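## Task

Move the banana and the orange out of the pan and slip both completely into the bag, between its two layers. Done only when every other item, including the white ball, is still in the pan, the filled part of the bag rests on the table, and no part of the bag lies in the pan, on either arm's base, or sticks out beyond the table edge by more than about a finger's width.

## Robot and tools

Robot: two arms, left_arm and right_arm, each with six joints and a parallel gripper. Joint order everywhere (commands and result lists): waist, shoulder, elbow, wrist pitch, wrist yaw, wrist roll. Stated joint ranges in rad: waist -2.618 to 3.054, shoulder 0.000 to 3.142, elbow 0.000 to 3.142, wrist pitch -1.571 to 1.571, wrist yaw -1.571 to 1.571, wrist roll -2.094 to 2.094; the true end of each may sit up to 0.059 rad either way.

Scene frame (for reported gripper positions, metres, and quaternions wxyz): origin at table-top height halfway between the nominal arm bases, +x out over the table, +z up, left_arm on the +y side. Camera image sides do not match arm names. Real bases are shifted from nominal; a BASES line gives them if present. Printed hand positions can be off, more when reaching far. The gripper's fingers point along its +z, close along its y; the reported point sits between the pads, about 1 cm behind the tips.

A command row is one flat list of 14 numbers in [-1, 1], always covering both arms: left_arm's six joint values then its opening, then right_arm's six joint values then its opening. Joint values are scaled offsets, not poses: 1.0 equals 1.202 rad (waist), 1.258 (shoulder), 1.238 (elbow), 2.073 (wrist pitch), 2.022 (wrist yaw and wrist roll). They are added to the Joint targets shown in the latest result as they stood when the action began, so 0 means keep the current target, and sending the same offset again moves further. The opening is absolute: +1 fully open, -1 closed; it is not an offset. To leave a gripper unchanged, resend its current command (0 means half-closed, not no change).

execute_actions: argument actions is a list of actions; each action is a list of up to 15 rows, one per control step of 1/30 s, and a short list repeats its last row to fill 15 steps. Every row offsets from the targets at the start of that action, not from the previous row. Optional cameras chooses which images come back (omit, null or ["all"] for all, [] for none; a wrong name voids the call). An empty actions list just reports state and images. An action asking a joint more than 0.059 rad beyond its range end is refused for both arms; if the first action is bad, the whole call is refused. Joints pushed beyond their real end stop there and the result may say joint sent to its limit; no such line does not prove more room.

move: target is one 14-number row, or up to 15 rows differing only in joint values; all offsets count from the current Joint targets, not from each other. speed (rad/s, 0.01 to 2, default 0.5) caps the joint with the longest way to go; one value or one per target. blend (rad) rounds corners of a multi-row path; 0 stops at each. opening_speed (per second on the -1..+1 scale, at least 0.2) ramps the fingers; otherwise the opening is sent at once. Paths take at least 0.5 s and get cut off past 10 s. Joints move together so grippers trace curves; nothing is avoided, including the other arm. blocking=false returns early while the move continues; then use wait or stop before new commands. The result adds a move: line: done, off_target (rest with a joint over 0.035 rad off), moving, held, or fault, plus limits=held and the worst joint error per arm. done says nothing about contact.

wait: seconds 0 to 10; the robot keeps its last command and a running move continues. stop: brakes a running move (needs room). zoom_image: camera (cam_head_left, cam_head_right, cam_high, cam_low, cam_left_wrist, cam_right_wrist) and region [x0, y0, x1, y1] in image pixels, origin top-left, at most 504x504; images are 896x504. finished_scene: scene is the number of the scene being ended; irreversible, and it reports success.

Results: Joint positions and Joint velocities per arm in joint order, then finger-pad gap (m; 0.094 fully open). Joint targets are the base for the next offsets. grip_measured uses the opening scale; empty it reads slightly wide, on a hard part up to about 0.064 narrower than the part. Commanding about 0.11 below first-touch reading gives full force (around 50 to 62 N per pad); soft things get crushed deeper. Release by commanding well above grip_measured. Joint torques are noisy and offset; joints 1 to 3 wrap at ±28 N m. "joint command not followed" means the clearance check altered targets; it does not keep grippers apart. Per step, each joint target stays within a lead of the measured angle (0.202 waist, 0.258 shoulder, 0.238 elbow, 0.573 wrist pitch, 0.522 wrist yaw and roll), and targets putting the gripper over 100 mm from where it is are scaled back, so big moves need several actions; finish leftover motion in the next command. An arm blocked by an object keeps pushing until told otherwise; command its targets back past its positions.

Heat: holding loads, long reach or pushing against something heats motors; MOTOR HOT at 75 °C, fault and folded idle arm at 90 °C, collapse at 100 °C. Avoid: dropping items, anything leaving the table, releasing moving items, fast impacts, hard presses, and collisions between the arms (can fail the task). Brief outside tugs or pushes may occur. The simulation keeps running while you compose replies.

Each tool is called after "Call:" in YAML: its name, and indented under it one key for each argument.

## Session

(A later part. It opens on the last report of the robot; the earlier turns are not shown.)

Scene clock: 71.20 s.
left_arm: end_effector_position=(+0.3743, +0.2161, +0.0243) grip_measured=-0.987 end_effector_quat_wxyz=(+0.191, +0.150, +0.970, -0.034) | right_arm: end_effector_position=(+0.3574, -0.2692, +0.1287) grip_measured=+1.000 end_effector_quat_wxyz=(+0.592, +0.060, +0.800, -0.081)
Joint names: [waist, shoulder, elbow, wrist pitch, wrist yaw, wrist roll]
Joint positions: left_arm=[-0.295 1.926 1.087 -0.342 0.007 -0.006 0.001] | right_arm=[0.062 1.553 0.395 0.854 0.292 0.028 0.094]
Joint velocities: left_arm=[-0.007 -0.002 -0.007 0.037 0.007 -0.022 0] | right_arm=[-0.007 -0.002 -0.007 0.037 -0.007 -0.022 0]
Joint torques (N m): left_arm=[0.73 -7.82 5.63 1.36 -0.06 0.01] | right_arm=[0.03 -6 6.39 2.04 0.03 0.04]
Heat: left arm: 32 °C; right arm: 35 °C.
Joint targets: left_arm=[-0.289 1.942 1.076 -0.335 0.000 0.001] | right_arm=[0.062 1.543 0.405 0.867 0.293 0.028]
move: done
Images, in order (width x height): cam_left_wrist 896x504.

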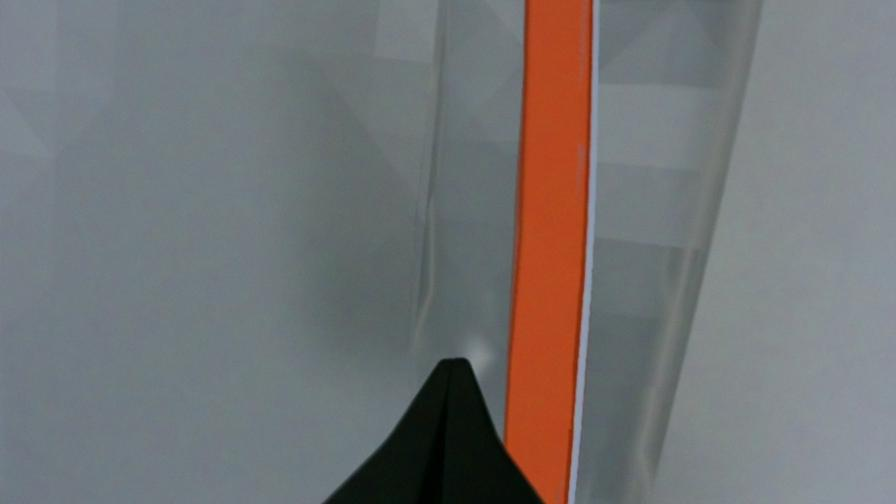

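Call:
move:
  target:
    - [0,0.016,-0.0145,0.0193,0,0,-1,0,0,0,0,0,0,1]
    - [-0.11,0.018,-0.0155,0.021,0,0,-1,0,0,0,0,0,0,1]
  speed: 0.2
  cameras: ["cam_left_wrist"]

Scene clock: 72.87 s.
left_arm: end_effector_position=(+0.3634, +0.1693, +0.0206) grip_measured=-0.987 end_effector_quat_wxyz=(+0.206, +0.205, +0.956, -0.042) | right_arm: end_effector_position=(+0.3574, -0.2692, +0.1287) grip_measured=+1.000 end_effector_quat_wxyz=(+0.592, +0.060, +0.800, -0.081)
Joint names: [waist, shoulder, elbow, wrist pitch, wrist yaw, wrist roll]
Joint positions: left_arm=[-0.416 1.939 1.072 -0.281 -0.008 -0.006 0.001] | right_arm=[0.062 1.553 0.395 0.854 0.292 0.028 0.094]
Joint velocities: left_arm=[-0.027 0.002 -0.002 -0.051 0.037 -0.022 0.001] | right_arm=[0.007 -0.007 -0.022 -0.081 -0.007 0.066 0]
Joint torques (N m): left_arm=[-0.16 -7.23 5.09 1.23 0.07 0.02] | right_arm=[0.05 -6.02 6.39 2.04 0.03 0.05]
Heat: left arm: 32 °C; right arm: 35 °C.
Joint targets: left_arm=[-0.421 1.964 1.057 -0.291 0.000 0.001] | right_arm=[0.062 1.543 0.405 0.867 0.293 0.028]
move: done
Images, in order (width x height): cam_left_wrist 896x504.

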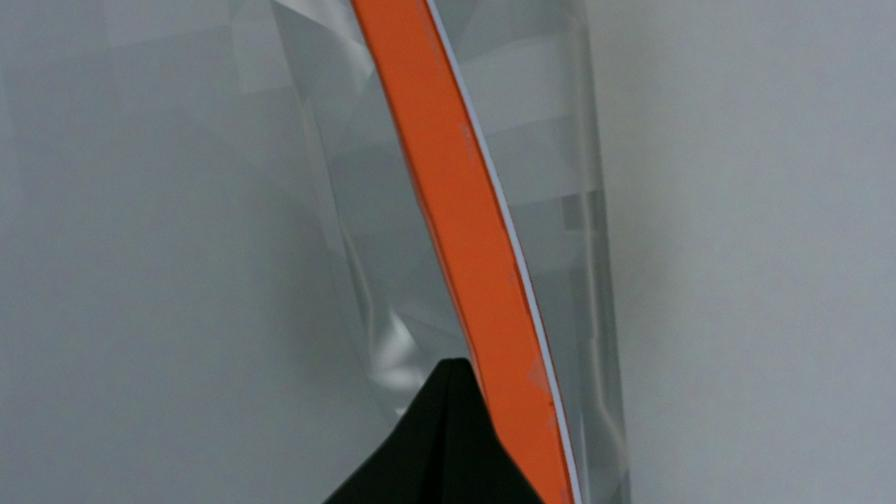

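Call:
move:
  target: [-0.166,0,0,0,0,0,-1,0,0,0,0,0,0,1]
  speed: 0.25
  cameras: ["cam_left_wrist", "cam_low", "cam_head_right"]

Call:
zoom_image:
  camera: "cam_head_right"
  region: [230, 180, 390, 330]

Call:
zoom_image:
  camera: "cam_low"
  region: [370, 310, 570, 380]

Scene clock: 74.37 s.
left_arm: end_effector_position=(+0.3214, +0.0972, +0.0206) grip_measured=-0.987 end_effector_quat_wxyz=(+0.201, +0.299, +0.931, -0.062) | right_arm: end_effector_position=(+0.3574, -0.2692, +0.1287) grip_measured=+1.000 end_effector_quat_wxyz=(+0.592, +0.060, +0.800, -0.081)
Joint names: [waist, shoulder, elbow, wrist pitch, wrist yaw, wrist roll]
Joint positions: left_arm=[-0.614 1.939 1.072 -0.281 -0.008 -0.006 0.001] | right_arm=[0.062 1.553 0.395 0.854 0.292 0.028 0.094]
Joint velocities: left_arm=[-0.002 -0.012 0.002 -0.022 0.022 0.066 -0.001] | right_arm=[0.002 -0.007 -0.002 0.007 -0.022 0.007 0]
Joint torques (N m): left_arm=[-0.27 -7.2 5.12 1.23 0.08 0.01] | right_arm=[0.03 -6.01 6.42 2.04 0.03 0.04]
Heat: left arm: 32 °C; right arm: 35 °C.
Joint targets: left_arm=[-0.620 1.964 1.057 -0.291 0.000 0.001] | right_arm=[0.062 1.543 0.405 0.867 0.293 0.028]
move: done
Images, in order (width x height): cam_head_right 896x504, cam_low 896x504, cam_left_wrist 896x504.

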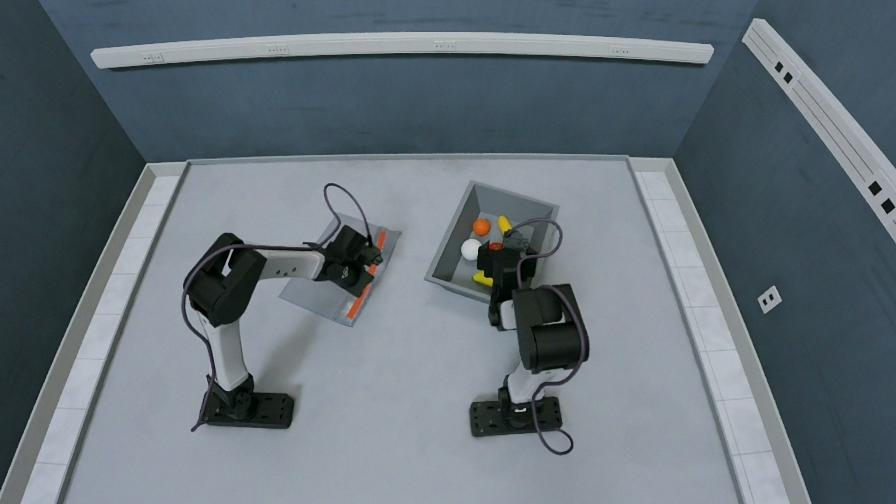

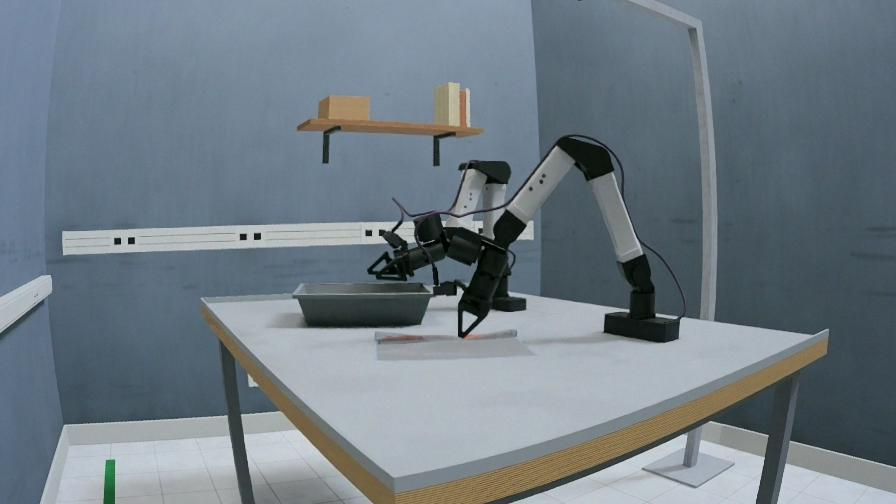

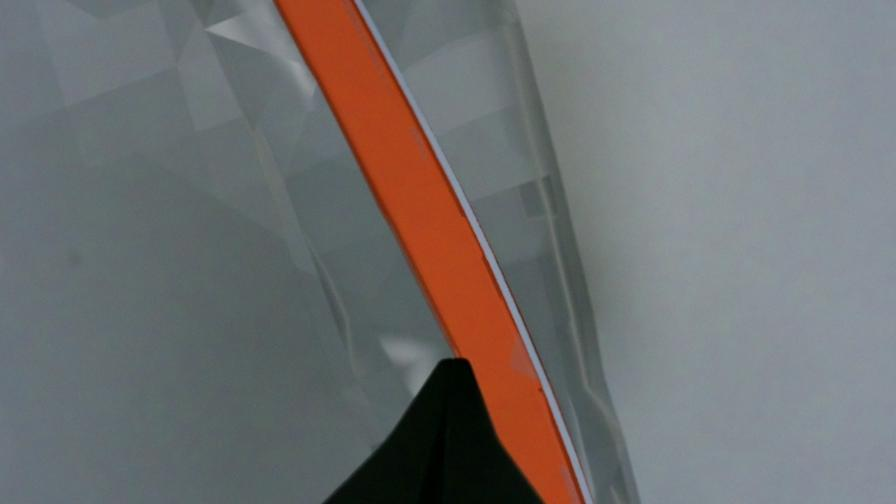

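Scaled by 3.150 from the camera's 896x504 image, which has a finer 1280x720 frame.

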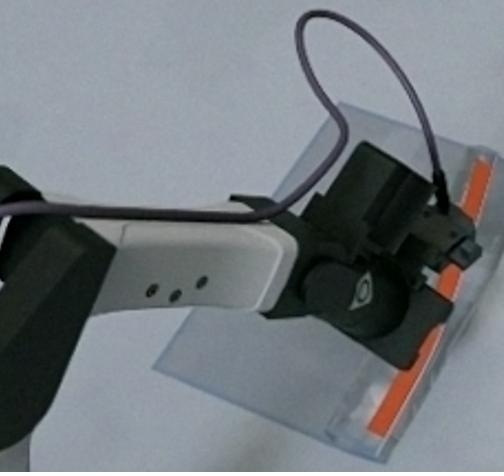

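Scaled by 2.520 from the camera's 896x504 image, which has a finer 1280x720 frame.

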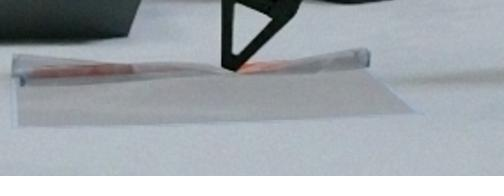

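Call:
move:
  target:
    - [0,-0.0668,0.05,-0.0714,0,0,-0.2,0,0,0,0,0,0,1]
    - [0,-0.0668,0.05,-0.0714,0,0.208,-0.2,0,0,0,0,0,0,1]
  speed: 0.5
  cameras: ["cam_left_wrist", "cam_head_right"]

Call:
zoom_image:
  camera: "cam_head_right"
  region: [250, 180, 440, 340]

Scene clock: 77.50 s.
left_arm: end_effector_position=(+0.3065, +0.1086, +0.0287) grip_measured=-0.202 end_effector_quat_wxyz=(+0.168, +0.490, +0.855, -0.014) | right_arm: end_effector_position=(+0.3574, -0.2692, +0.1287) grip_measured=+1.000 end_effector_quat_wxyz=(+0.592, +0.060, +0.800, -0.081)
Joint names: [waist, shoulder, elbow, wrist pitch, wrist yaw, wrist roll]
Joint positions: left_arm=[-0.614 1.906 1.101 -0.426 -0.008 0.413 0.038] | right_arm=[0.062 1.553 0.395 0.854 0.292 0.028 0.094]
Joint velocities: left_arm=[-0.002 -0.007 0.002 -0.095 0.022 -0.022 0] | right_arm=[-0.027 -0.007 0.002 -0.007 -0.007 0.037 0]
Joint torques (N m): left_arm=[-0.29 -10.91 8.5 1.01 0.12 0.03] | right_arm=[0.03 -6.01 6.39 2.04 0.03 0.04]
Heat: left arm: 33 °C; right arm: 36 °C.
Joint targets: left_arm=[-0.621 1.880 1.119 -0.439 0.000 0.421] | right_arm=[0.062 1.543 0.405 0.867 0.293 0.028]
move: done
Images, in order (width x height): cam_head_right 896x504, cam_left_wrist 896x504.

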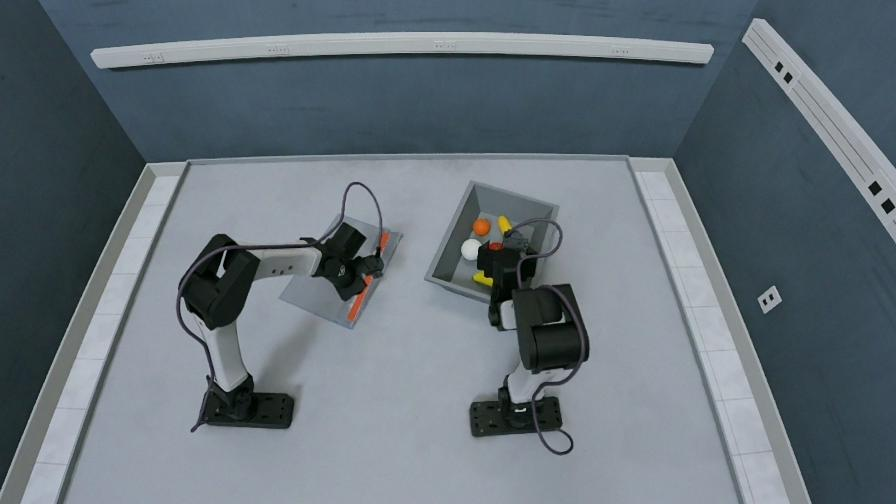

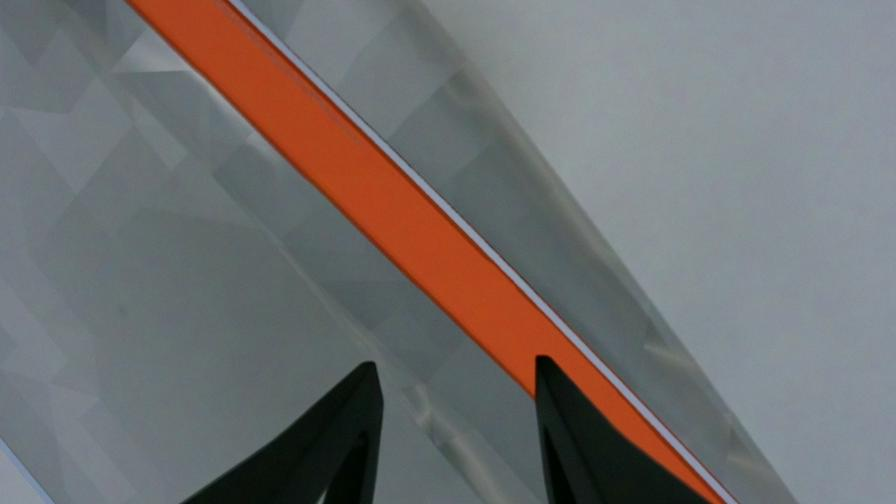

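Scaled by 2.653 from the camera's 896x504 image, which has a finer 1280x720 frame.

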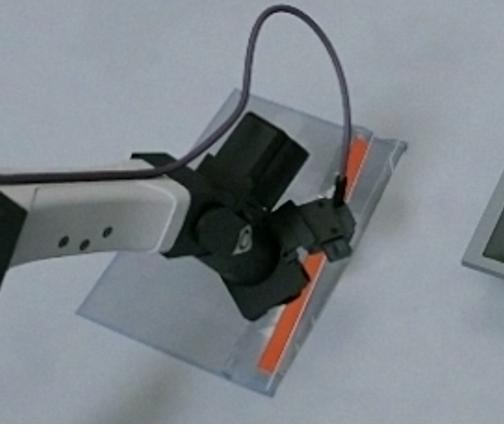

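Call:
move:
  target: [0,0,0,0,0,-0.416,-0.2,0,0,0,0,0,0,1]
  speed: 1.0
  cameras: ["cam_left_wrist"]

Scene clock: 79.53 s.
left_arm: end_effector_position=(+0.3063, +0.1087, +0.0287) grip_measured=-0.202 end_effector_quat_wxyz=(+0.148, +0.106, +0.980, -0.080) | right_arm: end_effector_position=(+0.3574, -0.2692, +0.1287) grip_measured=+1.000 end_effector_quat_wxyz=(+0.592, +0.060, +0.800, -0.081)
Joint names: [waist, shoulder, elbow, wrist pitch, wrist yaw, wrist roll]
Joint positions: left_arm=[-0.614 1.906 1.101 -0.427 -0.008 -0.411 0.038] | right_arm=[0.062 1.553 0.395 0.854 0.292 0.028 0.094]
Joint velocities: left_arm=[-0.002 0.012 -0.002 -0.037 -0.066 -0.095 0] | right_arm=[-0.007 0.017 -0.017 -0.139 0.037 -0.037 0]
Joint torques (N m): left_arm=[-0.31 -10.91 8.5 1.03 0.06 -0.13] | right_arm=[0.03 -6 6.39 2.04 0.03 0.04]
Heat: left arm: 33 °C; right arm: 36 °C.
Joint targets: left_arm=[-0.621 1.880 1.119 -0.440 0.000 -0.420] | right_arm=[0.062 1.543 0.405 0.867 0.293 0.028]
move: done
Images, in order (width x height): cam_left_wrist 896x504.

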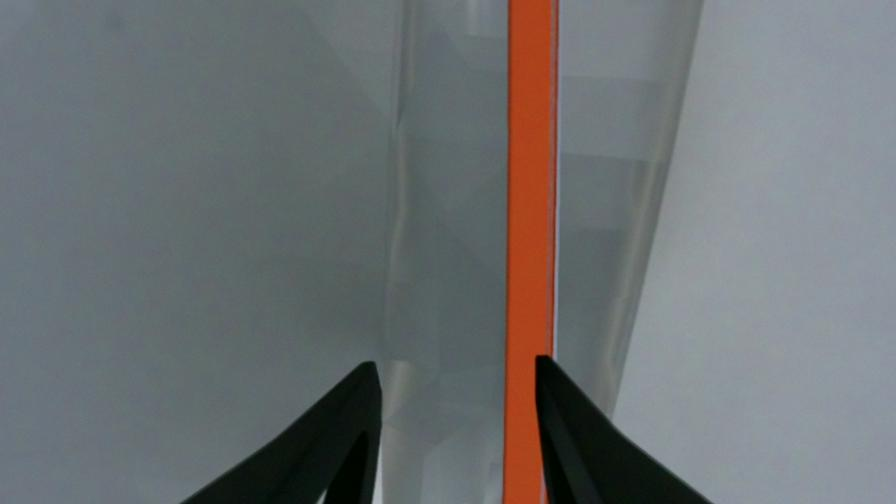

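Call:
move:
  target: [-0.0133,0.0596,-0.0428,0.0627,0,0,-0.2,0,0,0,0,0,0,1]
  speed: 0.2
  cameras: ["cam_left_wrist"]

Call:
zoom_image:
  camera: "cam_left_wrist"
  region: [330, 200, 680, 504]

Scene clock: 81.33 s.
left_arm: end_effector_position=(+0.3133, +0.0954, +0.0211) grip_measured=-0.202 end_effector_quat_wxyz=(+0.172, +0.113, +0.974, -0.096) | right_arm: end_effector_position=(+0.3574, -0.2692, +0.1287) grip_measured=+1.000 end_effector_quat_wxyz=(+0.592, +0.060, +0.800, -0.081)
Joint names: [waist, shoulder, elbow, wrist pitch, wrist yaw, wrist roll]
Joint positions: left_arm=[-0.63 1.934 1.08 -0.32 -0.009 -0.412 0.038] | right_arm=[0.062 1.553 0.395 0.854 0.292 0.028 0.094]
Joint velocities: left_arm=[0.007 -0.027 -0.012 -0.007 -0.037 -0.066 -0.002] | right_arm=[0.002 -0.027 0.032 -0.066 0.051 0.007 0]
Joint torques (N m): left_arm=[-0.27 -7.43 5.27 1.41 0.06 -0.11] | right_arm=[0.03 -6.01 6.37 2.04 0.03 0.04]
Heat: left arm: 34 °C; right arm: 36 °C.
Joint targets: left_arm=[-0.636 1.955 1.066 -0.310 0.000 -0.420] | right_arm=[0.062 1.543 0.405 0.867 0.293 0.028]
move: done
Images, in order (width x height): cam_left_wrist 896x504.

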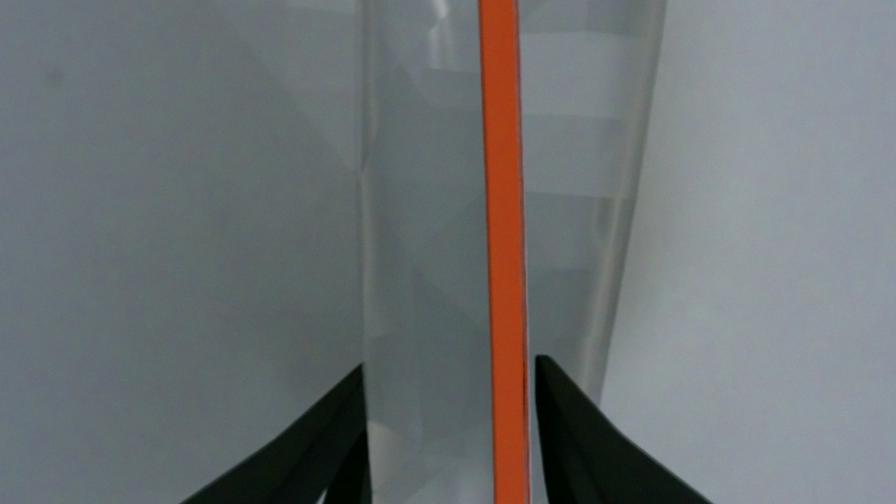

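Scaled by 1.440 from the camera's 896x504 image, which has a finer 1280x720 frame.

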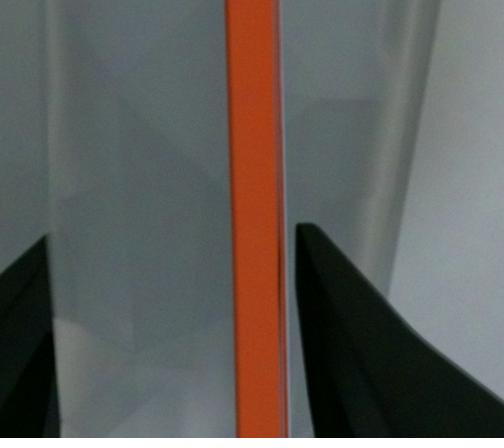

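Call:
move:
  target: [0,0.0095,-0.0065,0.0072,0,0,-1,0,0,0,0,0,0,1]
  opening_speed: 0.6
  cameras: ["cam_left_wrist"]

Call:
zoom_image:
  camera: "cam_left_wrist"
  region: [330, 200, 680, 504]

Scene clock: 83.23 s.
left_arm: end_effector_position=(+0.3155, +0.0938, +0.0189) grip_measured=-0.949 end_effector_quat_wxyz=(+0.178, +0.113, +0.973, -0.099) | right_arm: end_effector_position=(+0.3574, -0.2692, +0.1287) grip_measured=+1.000 end_effector_quat_wxyz=(+0.592, +0.060, +0.800, -0.081)
Joint names: [waist, shoulder, elbow, wrist pitch, wrist yaw, wrist roll]
Joint positions: left_arm=[-0.63 1.941 1.073 -0.292 -0.009 -0.412 0.002] | right_arm=[0.062 1.553 0.395 0.854 0.292 0.028 0.094]
Joint velocities: left_arm=[-0.002 -0.012 -0.007 0.037 -0.007 -0.051 -0.001] | right_arm=[-0.012 0.002 0.002 0.081 0.022 0.051 0]
Joint torques (N m): left_arm=[-0.31 -7.06 5.12 1.29 0.06 -0.09] | right_arm=[0.05 -6.01 6.39 2.04 0.03 0.05]
Heat: left arm: 34 °C; right arm: 36 °C.
Joint targets: left_arm=[-0.636 1.967 1.058 -0.295 0.000 -0.420] | right_arm=[0.062 1.543 0.405 0.867 0.293 0.028]
move: done
Images, in order (width x height): cam_left_wrist 896x504.

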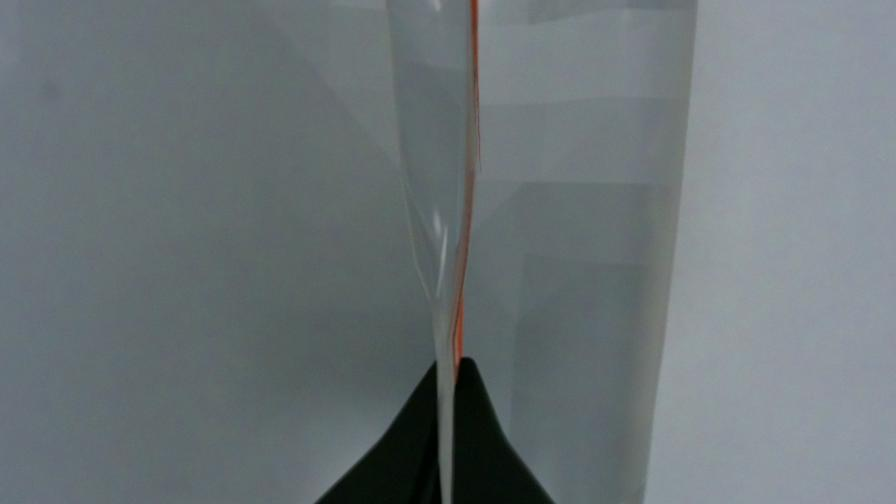

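Scaled by 1.440 from the camera's 896x504 image, which has a finer 1280x720 frame.

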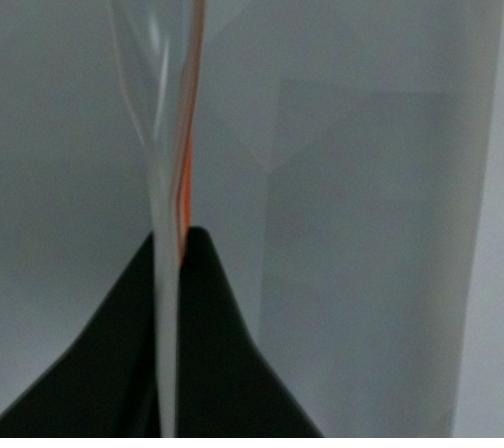

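Call:
move:
  target: [0,-0.1908,-0.004,-0.0637,0,0,-1,0,0,0,0,0,0,1]
  speed: 0.2
  cameras: ["cam_left_wrist", "cam_low"]

Call:
zoom_image:
  camera: "cam_low"
  region: [350, 270, 550, 380]

Scene clock: 85.27 s.
left_arm: end_effector_position=(+0.3066, +0.1004, +0.0785) grip_measured=-0.952 end_effector_quat_wxyz=(+0.204, +0.112, +0.966, -0.114) | right_arm: end_effector_position=(+0.3574, -0.2692, +0.1287) grip_measured=+1.000 end_effector_quat_wxyz=(+0.592, +0.060, +0.800, -0.081)
Joint names: [waist, shoulder, elbow, wrist pitch, wrist yaw, wrist roll]
Joint positions: left_arm=[-0.63 1.75 1.064 -0.413 -0.008 -0.412 0.002] | right_arm=[0.062 1.553 0.395 0.854 0.292 0.028 0.094]
Joint velocities: left_arm=[-0.017 -0.002 0.012 -0.007 -0.11 0.007 -0.001] | right_arm=[0.002 0.017 0.002 -0.022 0.037 -0.066 0]
Joint torques (N m): left_arm=[-0.31 -9.88 6.22 1.28 0.06 -0.1] | right_arm=[0.03 -6.01 6.39 2.04 0.03 0.04]
Heat: left arm: 34 °C; right arm: 36 °C.
Joint targets: left_arm=[-0.636 1.727 1.053 -0.426 0.000 -0.420] | right_arm=[0.062 1.543 0.405 0.867 0.293 0.028]
move: done
Images, in order (width x height): cam_low 896x504, cam_left_wrist 896x504.

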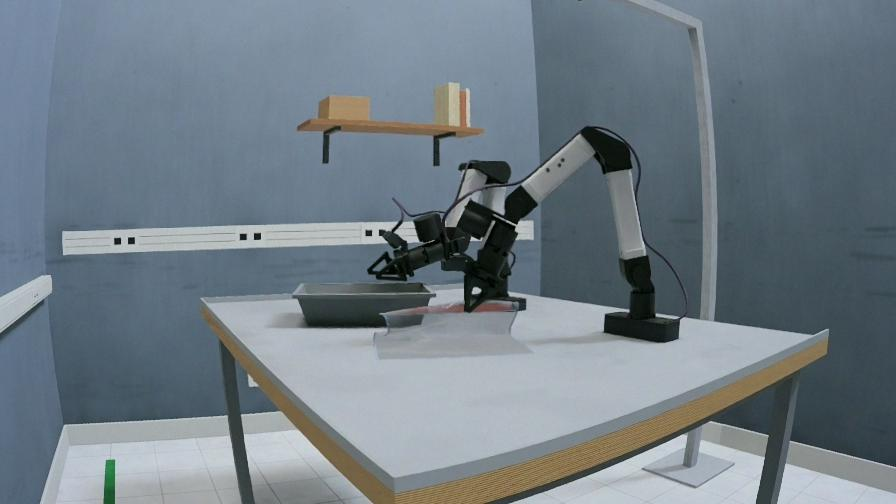

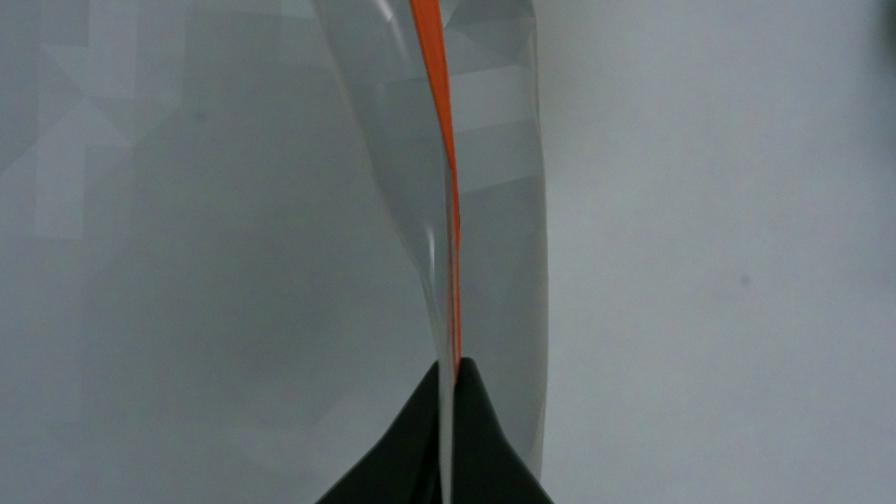

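Scaled by 2.520 from the camera's 896x504 image, which has a finer 1280x720 frame.

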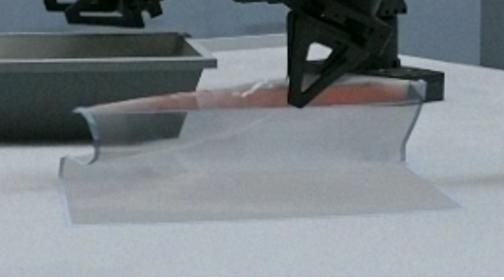

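Call:
move:
  target: [0.05,-0.402,0.0775,-0.049,0,0.208,-1,0,0,0,0,0,0,1]
  speed: 0.3
  cameras: ["cam_left_wrist", "cam_low", "cam_head_right"]

Call:
zoom_image:
  camera: "cam_low"
  region: [330, 200, 580, 380]

Scene clock: 89.00 s.
left_arm: end_effector_position=(+0.2974, +0.1296, +0.2874) grip_measured=-0.952 end_effector_quat_wxyz=(+0.438, +0.257, +0.851, -0.133) | right_arm: end_effector_position=(+0.3574, -0.2692, +0.1287) grip_measured=+1.000 end_effector_quat_wxyz=(+0.592, +0.060, +0.800, -0.081)
Joint names: [waist, shoulder, elbow, wrist pitch, wrist yaw, wrist roll]
Joint positions: left_arm=[-0.583 1.231 1.128 -0.516 -0.008 -0.008 0.002] | right_arm=[0.062 1.553 0.395 0.854 0.292 0.028 0.094]
Joint velocities: left_arm=[0.007 0.007 -0.002 -0.022 -0.081 0.007 0] | right_arm=[0.012 0.012 -0.022 -0.066 -0.037 0.051 0]
Joint torques (N m): left_arm=[0.73 -5.15 10.54 2.05 0.08 0.02] | right_arm=[0.06 -6.02 6.41 2.04 0.03 0.04]
Heat: left arm: 34 °C; right arm: 36 °C.
Joint targets: left_arm=[-0.576 1.221 1.149 -0.528 0.000 0.001] | right_arm=[0.062 1.543 0.405 0.867 0.293 0.028]
move: done
Images, in order (width x height): cam_head_right 896x504, cam_low 896x504, cam_left_wrist 896x504.

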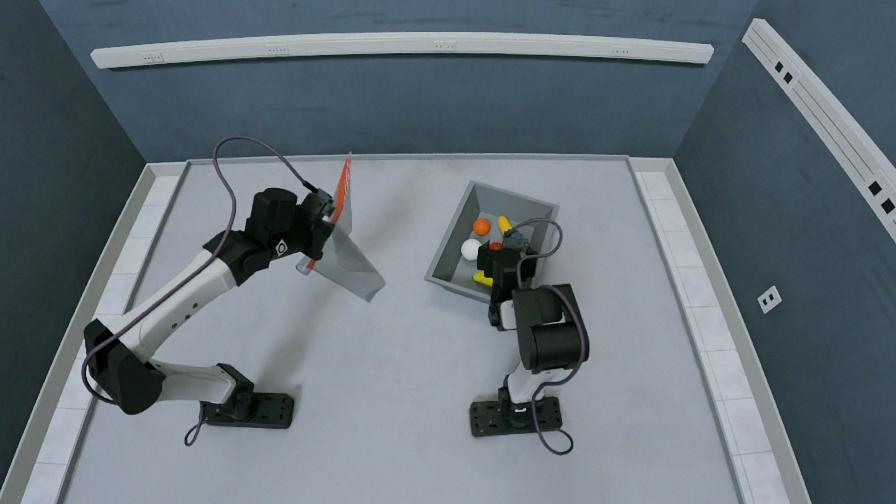

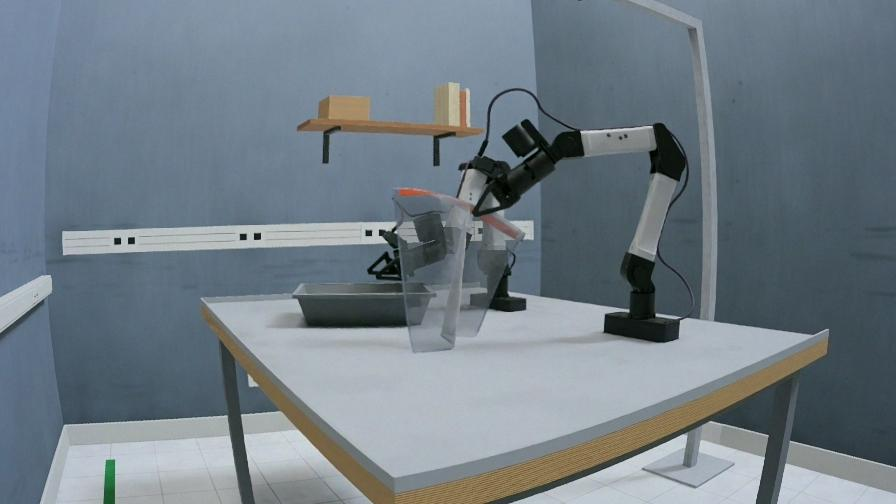

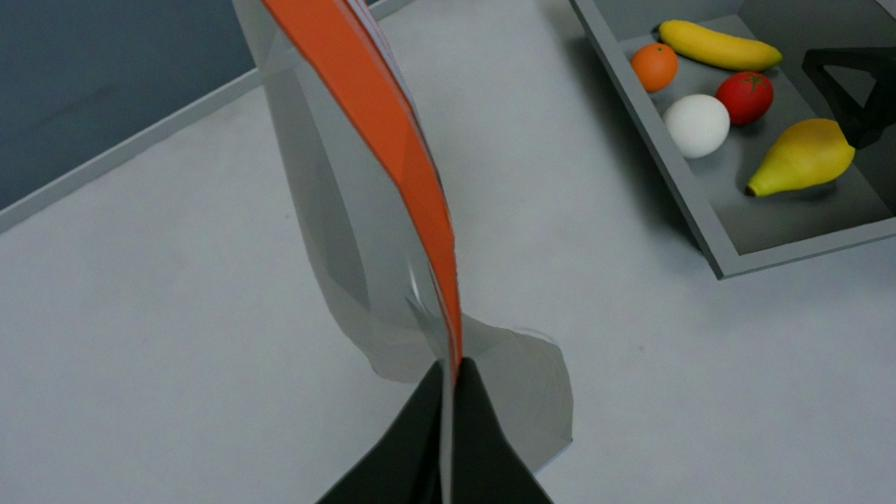

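Scaled by 2.016 from the camera's 896x504 image, which has a finer 1280x720 frame.

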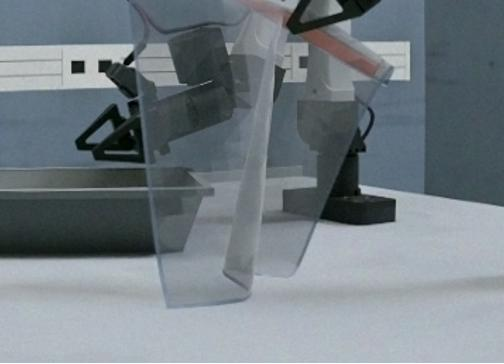

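Call:
zoom_image:
  camera: "cam_left_wrist"
  region: [220, 0, 580, 504]

Call:
zoom_image:
  camera: "cam_low"
  region: [370, 170, 540, 270]

Call:
zoom_image:
  camera: "cam_head_right"
  region: [260, 140, 400, 320]

Scaled by 1.000.

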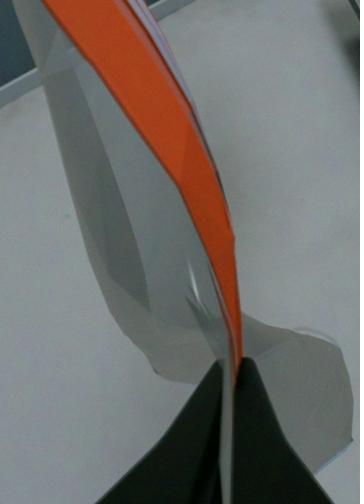

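Scaled by 2.965 from the camera's 896x504 image, which has a finer 1280x720 frame.

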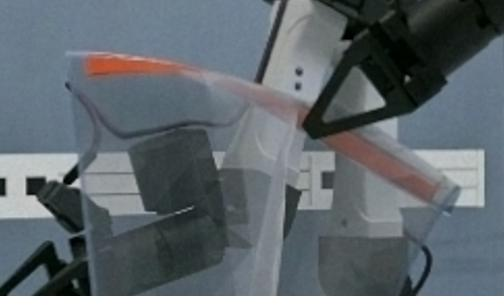

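Scaled by 2.800 from the camera's 896x504 image, which has a finer 1280x720 frame.

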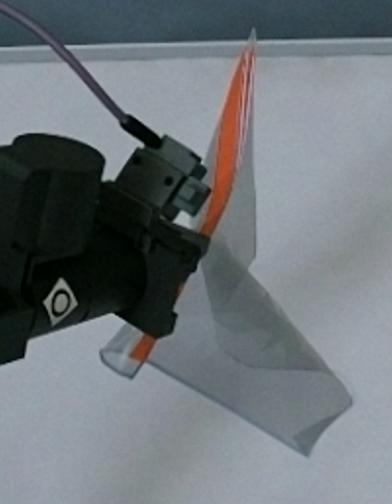

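Call:
move:
  target: [0.429,0.381,0.466,-0.144,0,0.198,-1,0,0,0,0,0,0,1]
  speed: 0.35
  cameras: ["cam_left_wrist", "cam_low", "cam_head_right"]

Scene clock: 93.93 s.
left_arm: end_effector_position=(+0.4454, +0.3095, +0.2944) grip_measured=-0.953 end_effector_quat_wxyz=(+0.369, +0.214, +0.902, +0.062) | right_arm: end_effector_position=(+0.3574, -0.2692, +0.1287) grip_measured=+1.000 end_effector_quat_wxyz=(+0.592, +0.060, +0.800, -0.081)
Joint names: [waist, shoulder, elbow, wrist pitch, wrist yaw, wrist roll]
Joint positions: left_arm=[-0.061 1.688 1.699 -0.815 -0.007 0.392 0.002] | right_arm=[0.062 1.553 0.395 0.854 0.292 0.028 0.094]
Joint velocities: left_arm=[0.012 0.012 0.007 -0.022 -0.081 -0.007 0.001] | right_arm=[-0.002 0.002 -0.022 -0.066 -0.007 -0.007 0]
Joint torques (N m): left_arm=[0.24 -7.2 10.77 1.82 0.1 0] | right_arm=[0.02 -6.04 6.41 2.03 0.03 0.05]
Heat: left arm: 33 °C; right arm: 36 °C.
Joint targets: left_arm=[-0.060 1.701 1.726 -0.827 0.000 0.401] | right_arm=[0.062 1.543 0.405 0.867 0.293 0.028]
move: done
Images, in order (width x height): cam_head_right 896x504, cam_low 896x504, cam_left_wrist 896x504.

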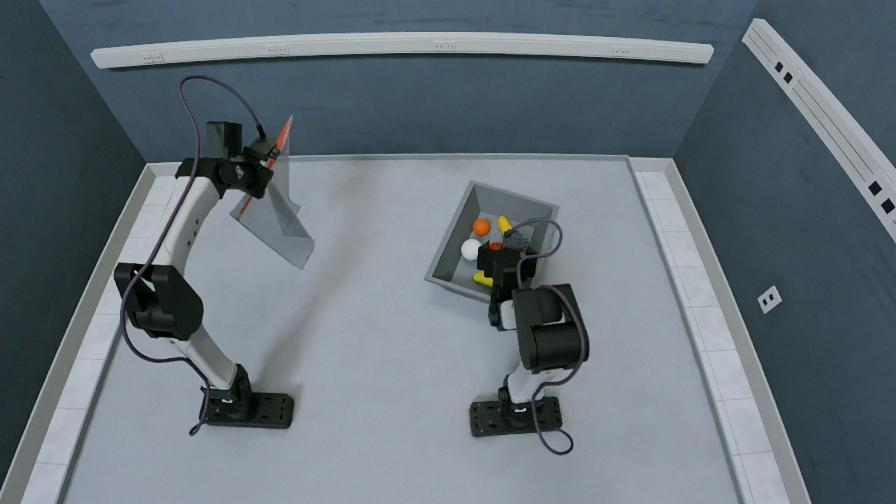

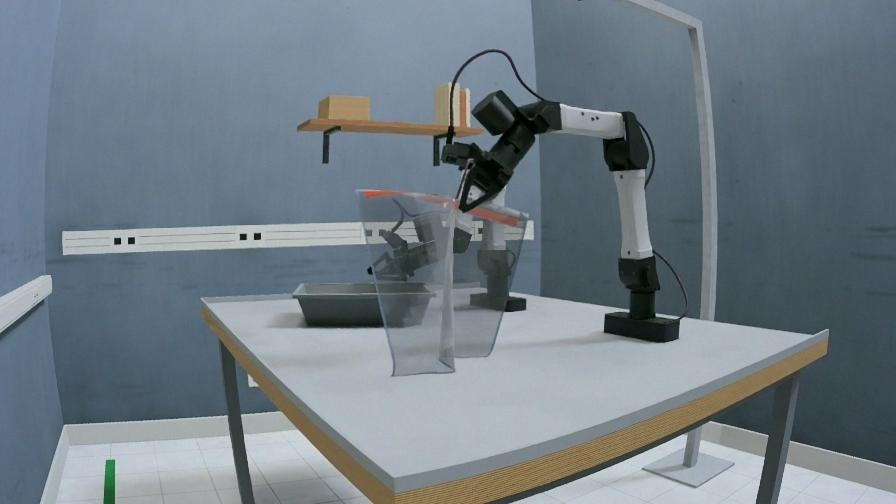

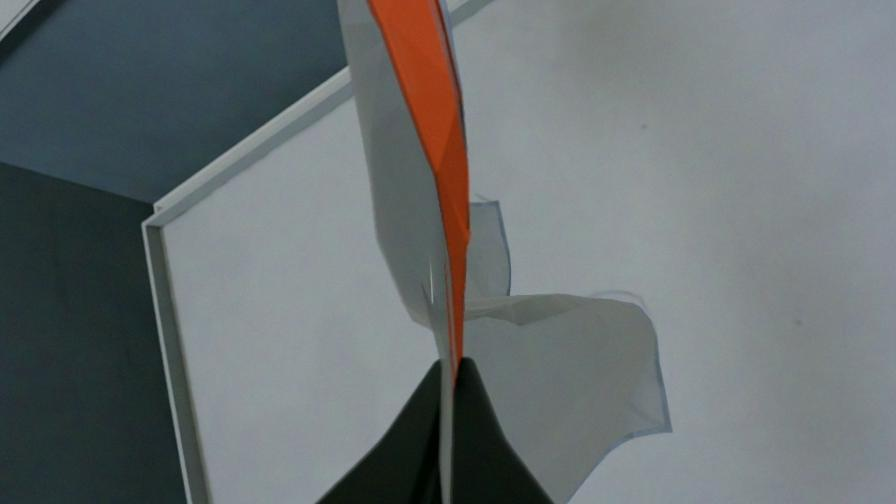

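Call:
move:
  target: [0.05,0.0628,0.1475,0,0,0,-1,0,0,0,0,0,0,1]
  speed: 0.3
  cameras: ["cam_left_wrist", "cam_low", "cam_head_right"]

Scene clock: 95.53 s.
left_arm: end_effector_position=(+0.4749, +0.3350, +0.3366) grip_measured=-0.953 end_effector_quat_wxyz=(+0.414, +0.185, +0.888, +0.082) | right_arm: end_effector_position=(+0.3574, -0.2692, +0.1287) grip_measured=+1.000 end_effector_quat_wxyz=(+0.592, +0.060, +0.800, -0.081)
Joint names: [waist, shoulder, elbow, wrist pitch, wrist yaw, wrist roll]
Joint positions: left_arm=[-0.005 1.762 1.884 -0.822 -0.007 0.393 0.002] | right_arm=[0.062 1.553 0.395 0.854 0.292 0.028 0.094]
Joint velocities: left_arm=[-0.007 0.002 -0.012 -0.022 0.081 -0.007 0] | right_arm=[-0.012 -0.002 -0.022 0.007 0.051 -0.081 0]
Joint torques (N m): left_arm=[0.58 -7.38 10.39 2.03 0.11 0.01] | right_arm=[0.03 -6.01 6.38 2.03 0.03 0.05]
Heat: left arm: 33 °C; right arm: 37 °C.
Joint targets: left_arm=[0.000 1.780 1.908 -0.827 0.000 0.401] | right_arm=[0.062 1.543 0.405 0.867 0.293 0.028]
move: done
Images, in order (width x height): cam_head_right 896x504, cam_low 896x504, cam_left_wrist 896x504.

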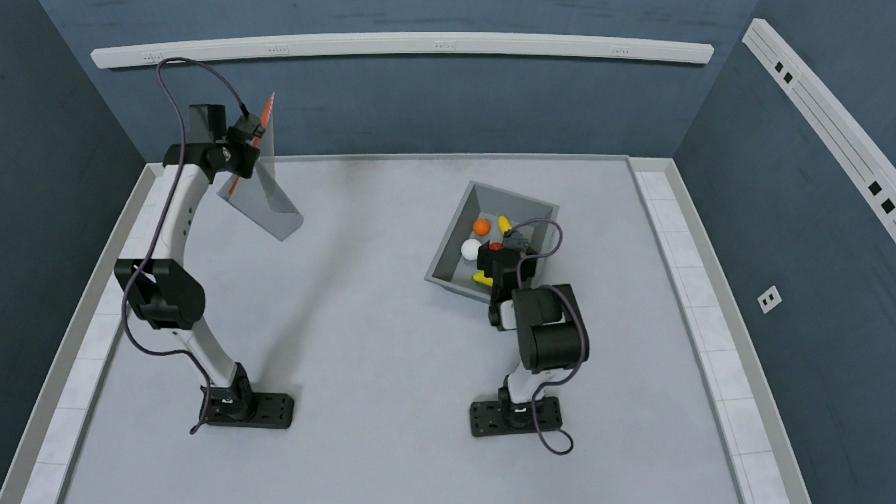

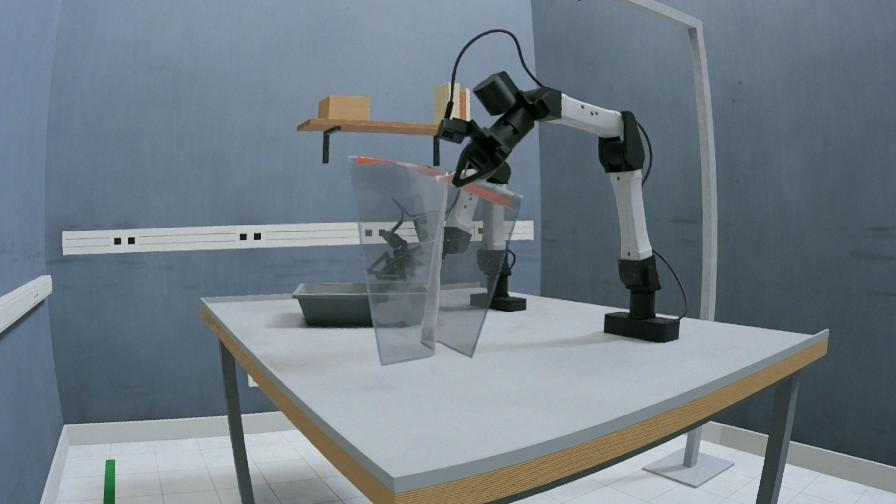

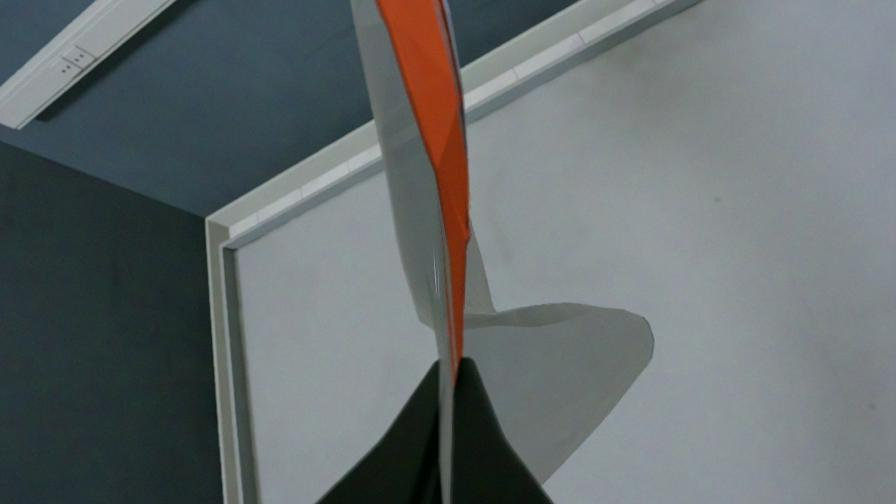

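Call:
move:
  target:
    - [-0.158,-0.1674,-0.3565,0.0627,0,0,-1,0,0,0,0,0,0,1]
    - [-0.277,-0.1892,-0.4518,0.058,0,-0.065,-1,0,0,0,0,0,0,1]
    - [-0.447,-0.1615,-0.6308,0.1336,0,-0.159,-1,0,0,0,0,0,0,1]
    - [-0.52,-0.0331,-0.7243,0.219,0,-0.198,-1,0,0,0,0,0,0,1]
  speed: 0.35
  blend: 0.05
  cameras: ["cam_left_wrist", "cam_low", "cam_head_right"]

Call:
zoom_image:
  camera: "cam_low"
  region: [350, 270, 570, 390]

Scene clock: 99.80 s.
left_arm: end_effector_position=(+0.3023, +0.1076, +0.0737) grip_measured=-0.953 end_effector_quat_wxyz=(+0.225, +0.308, +0.922, -0.069) | right_arm: end_effector_position=(+0.3574, -0.2692, +0.1287) grip_measured=+1.000 end_effector_quat_wxyz=(+0.592, +0.060, +0.800, -0.081)
Joint names: [waist, shoulder, elbow, wrist pitch, wrist yaw, wrist roll]
Joint positions: left_arm=[-0.621 1.73 1.017 -0.383 -0.007 0.009 0.002] | right_arm=[0.062 1.553 0.395 0.854 0.292 0.028 0.094]
Joint velocities: left_arm=[0.002 -0.007 0.007 -0.007 0.051 0.022 -0.001] | right_arm=[-0.022 -0.012 0.007 0.007 -0.022 0.022 0]
Joint torques (N m): left_arm=[-0.1 -7.19 6.71 1.56 0.08 -0.1] | right_arm=[0.02 -5.98 6.38 2.04 0.02 0.04]
Heat: left arm: 33 °C; right arm: 37 °C.
Joint targets: left_arm=[-0.625 1.738 1.012 -0.373 0.000 0.001] | right_arm=[0.062 1.543 0.405 0.867 0.293 0.028]
move: done
Images, in order (width x height): cam_head_right 896x504, cam_low 896x504, cam_left_wrist 896x504.

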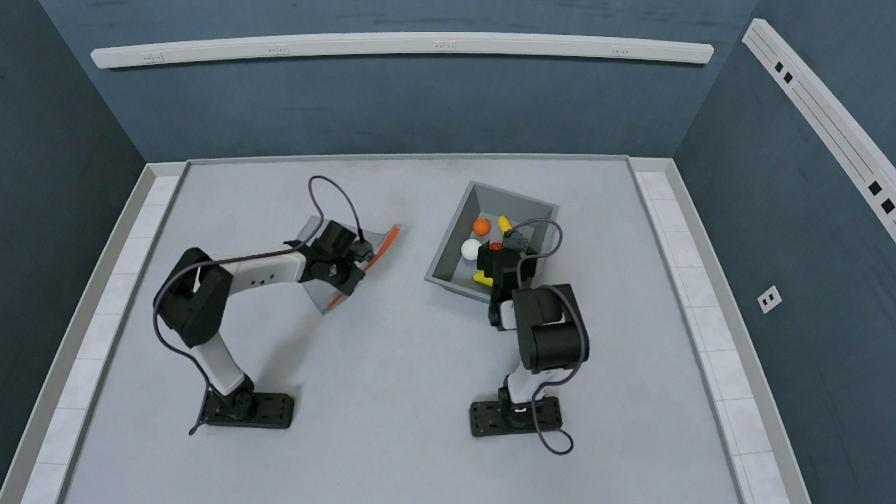

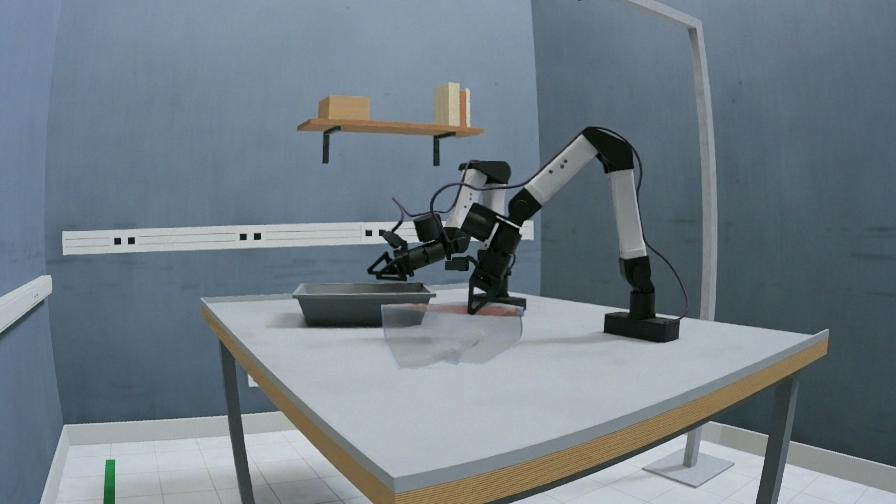

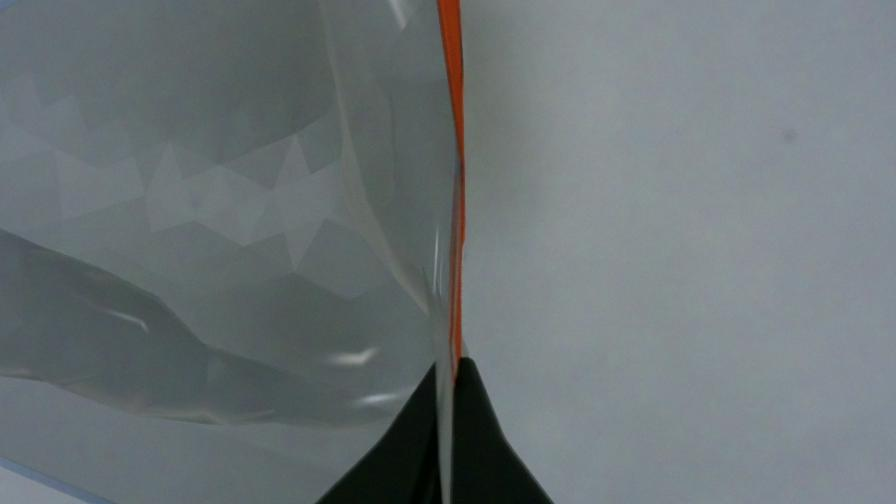

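Scaled by 2.291 from the camera's 896x504 image, which has a finer 1280x720 frame.

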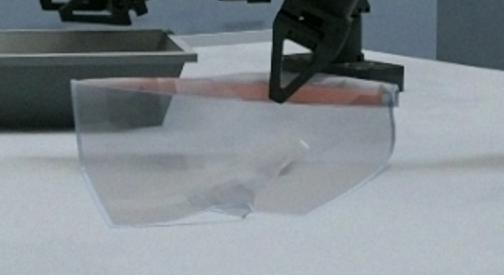

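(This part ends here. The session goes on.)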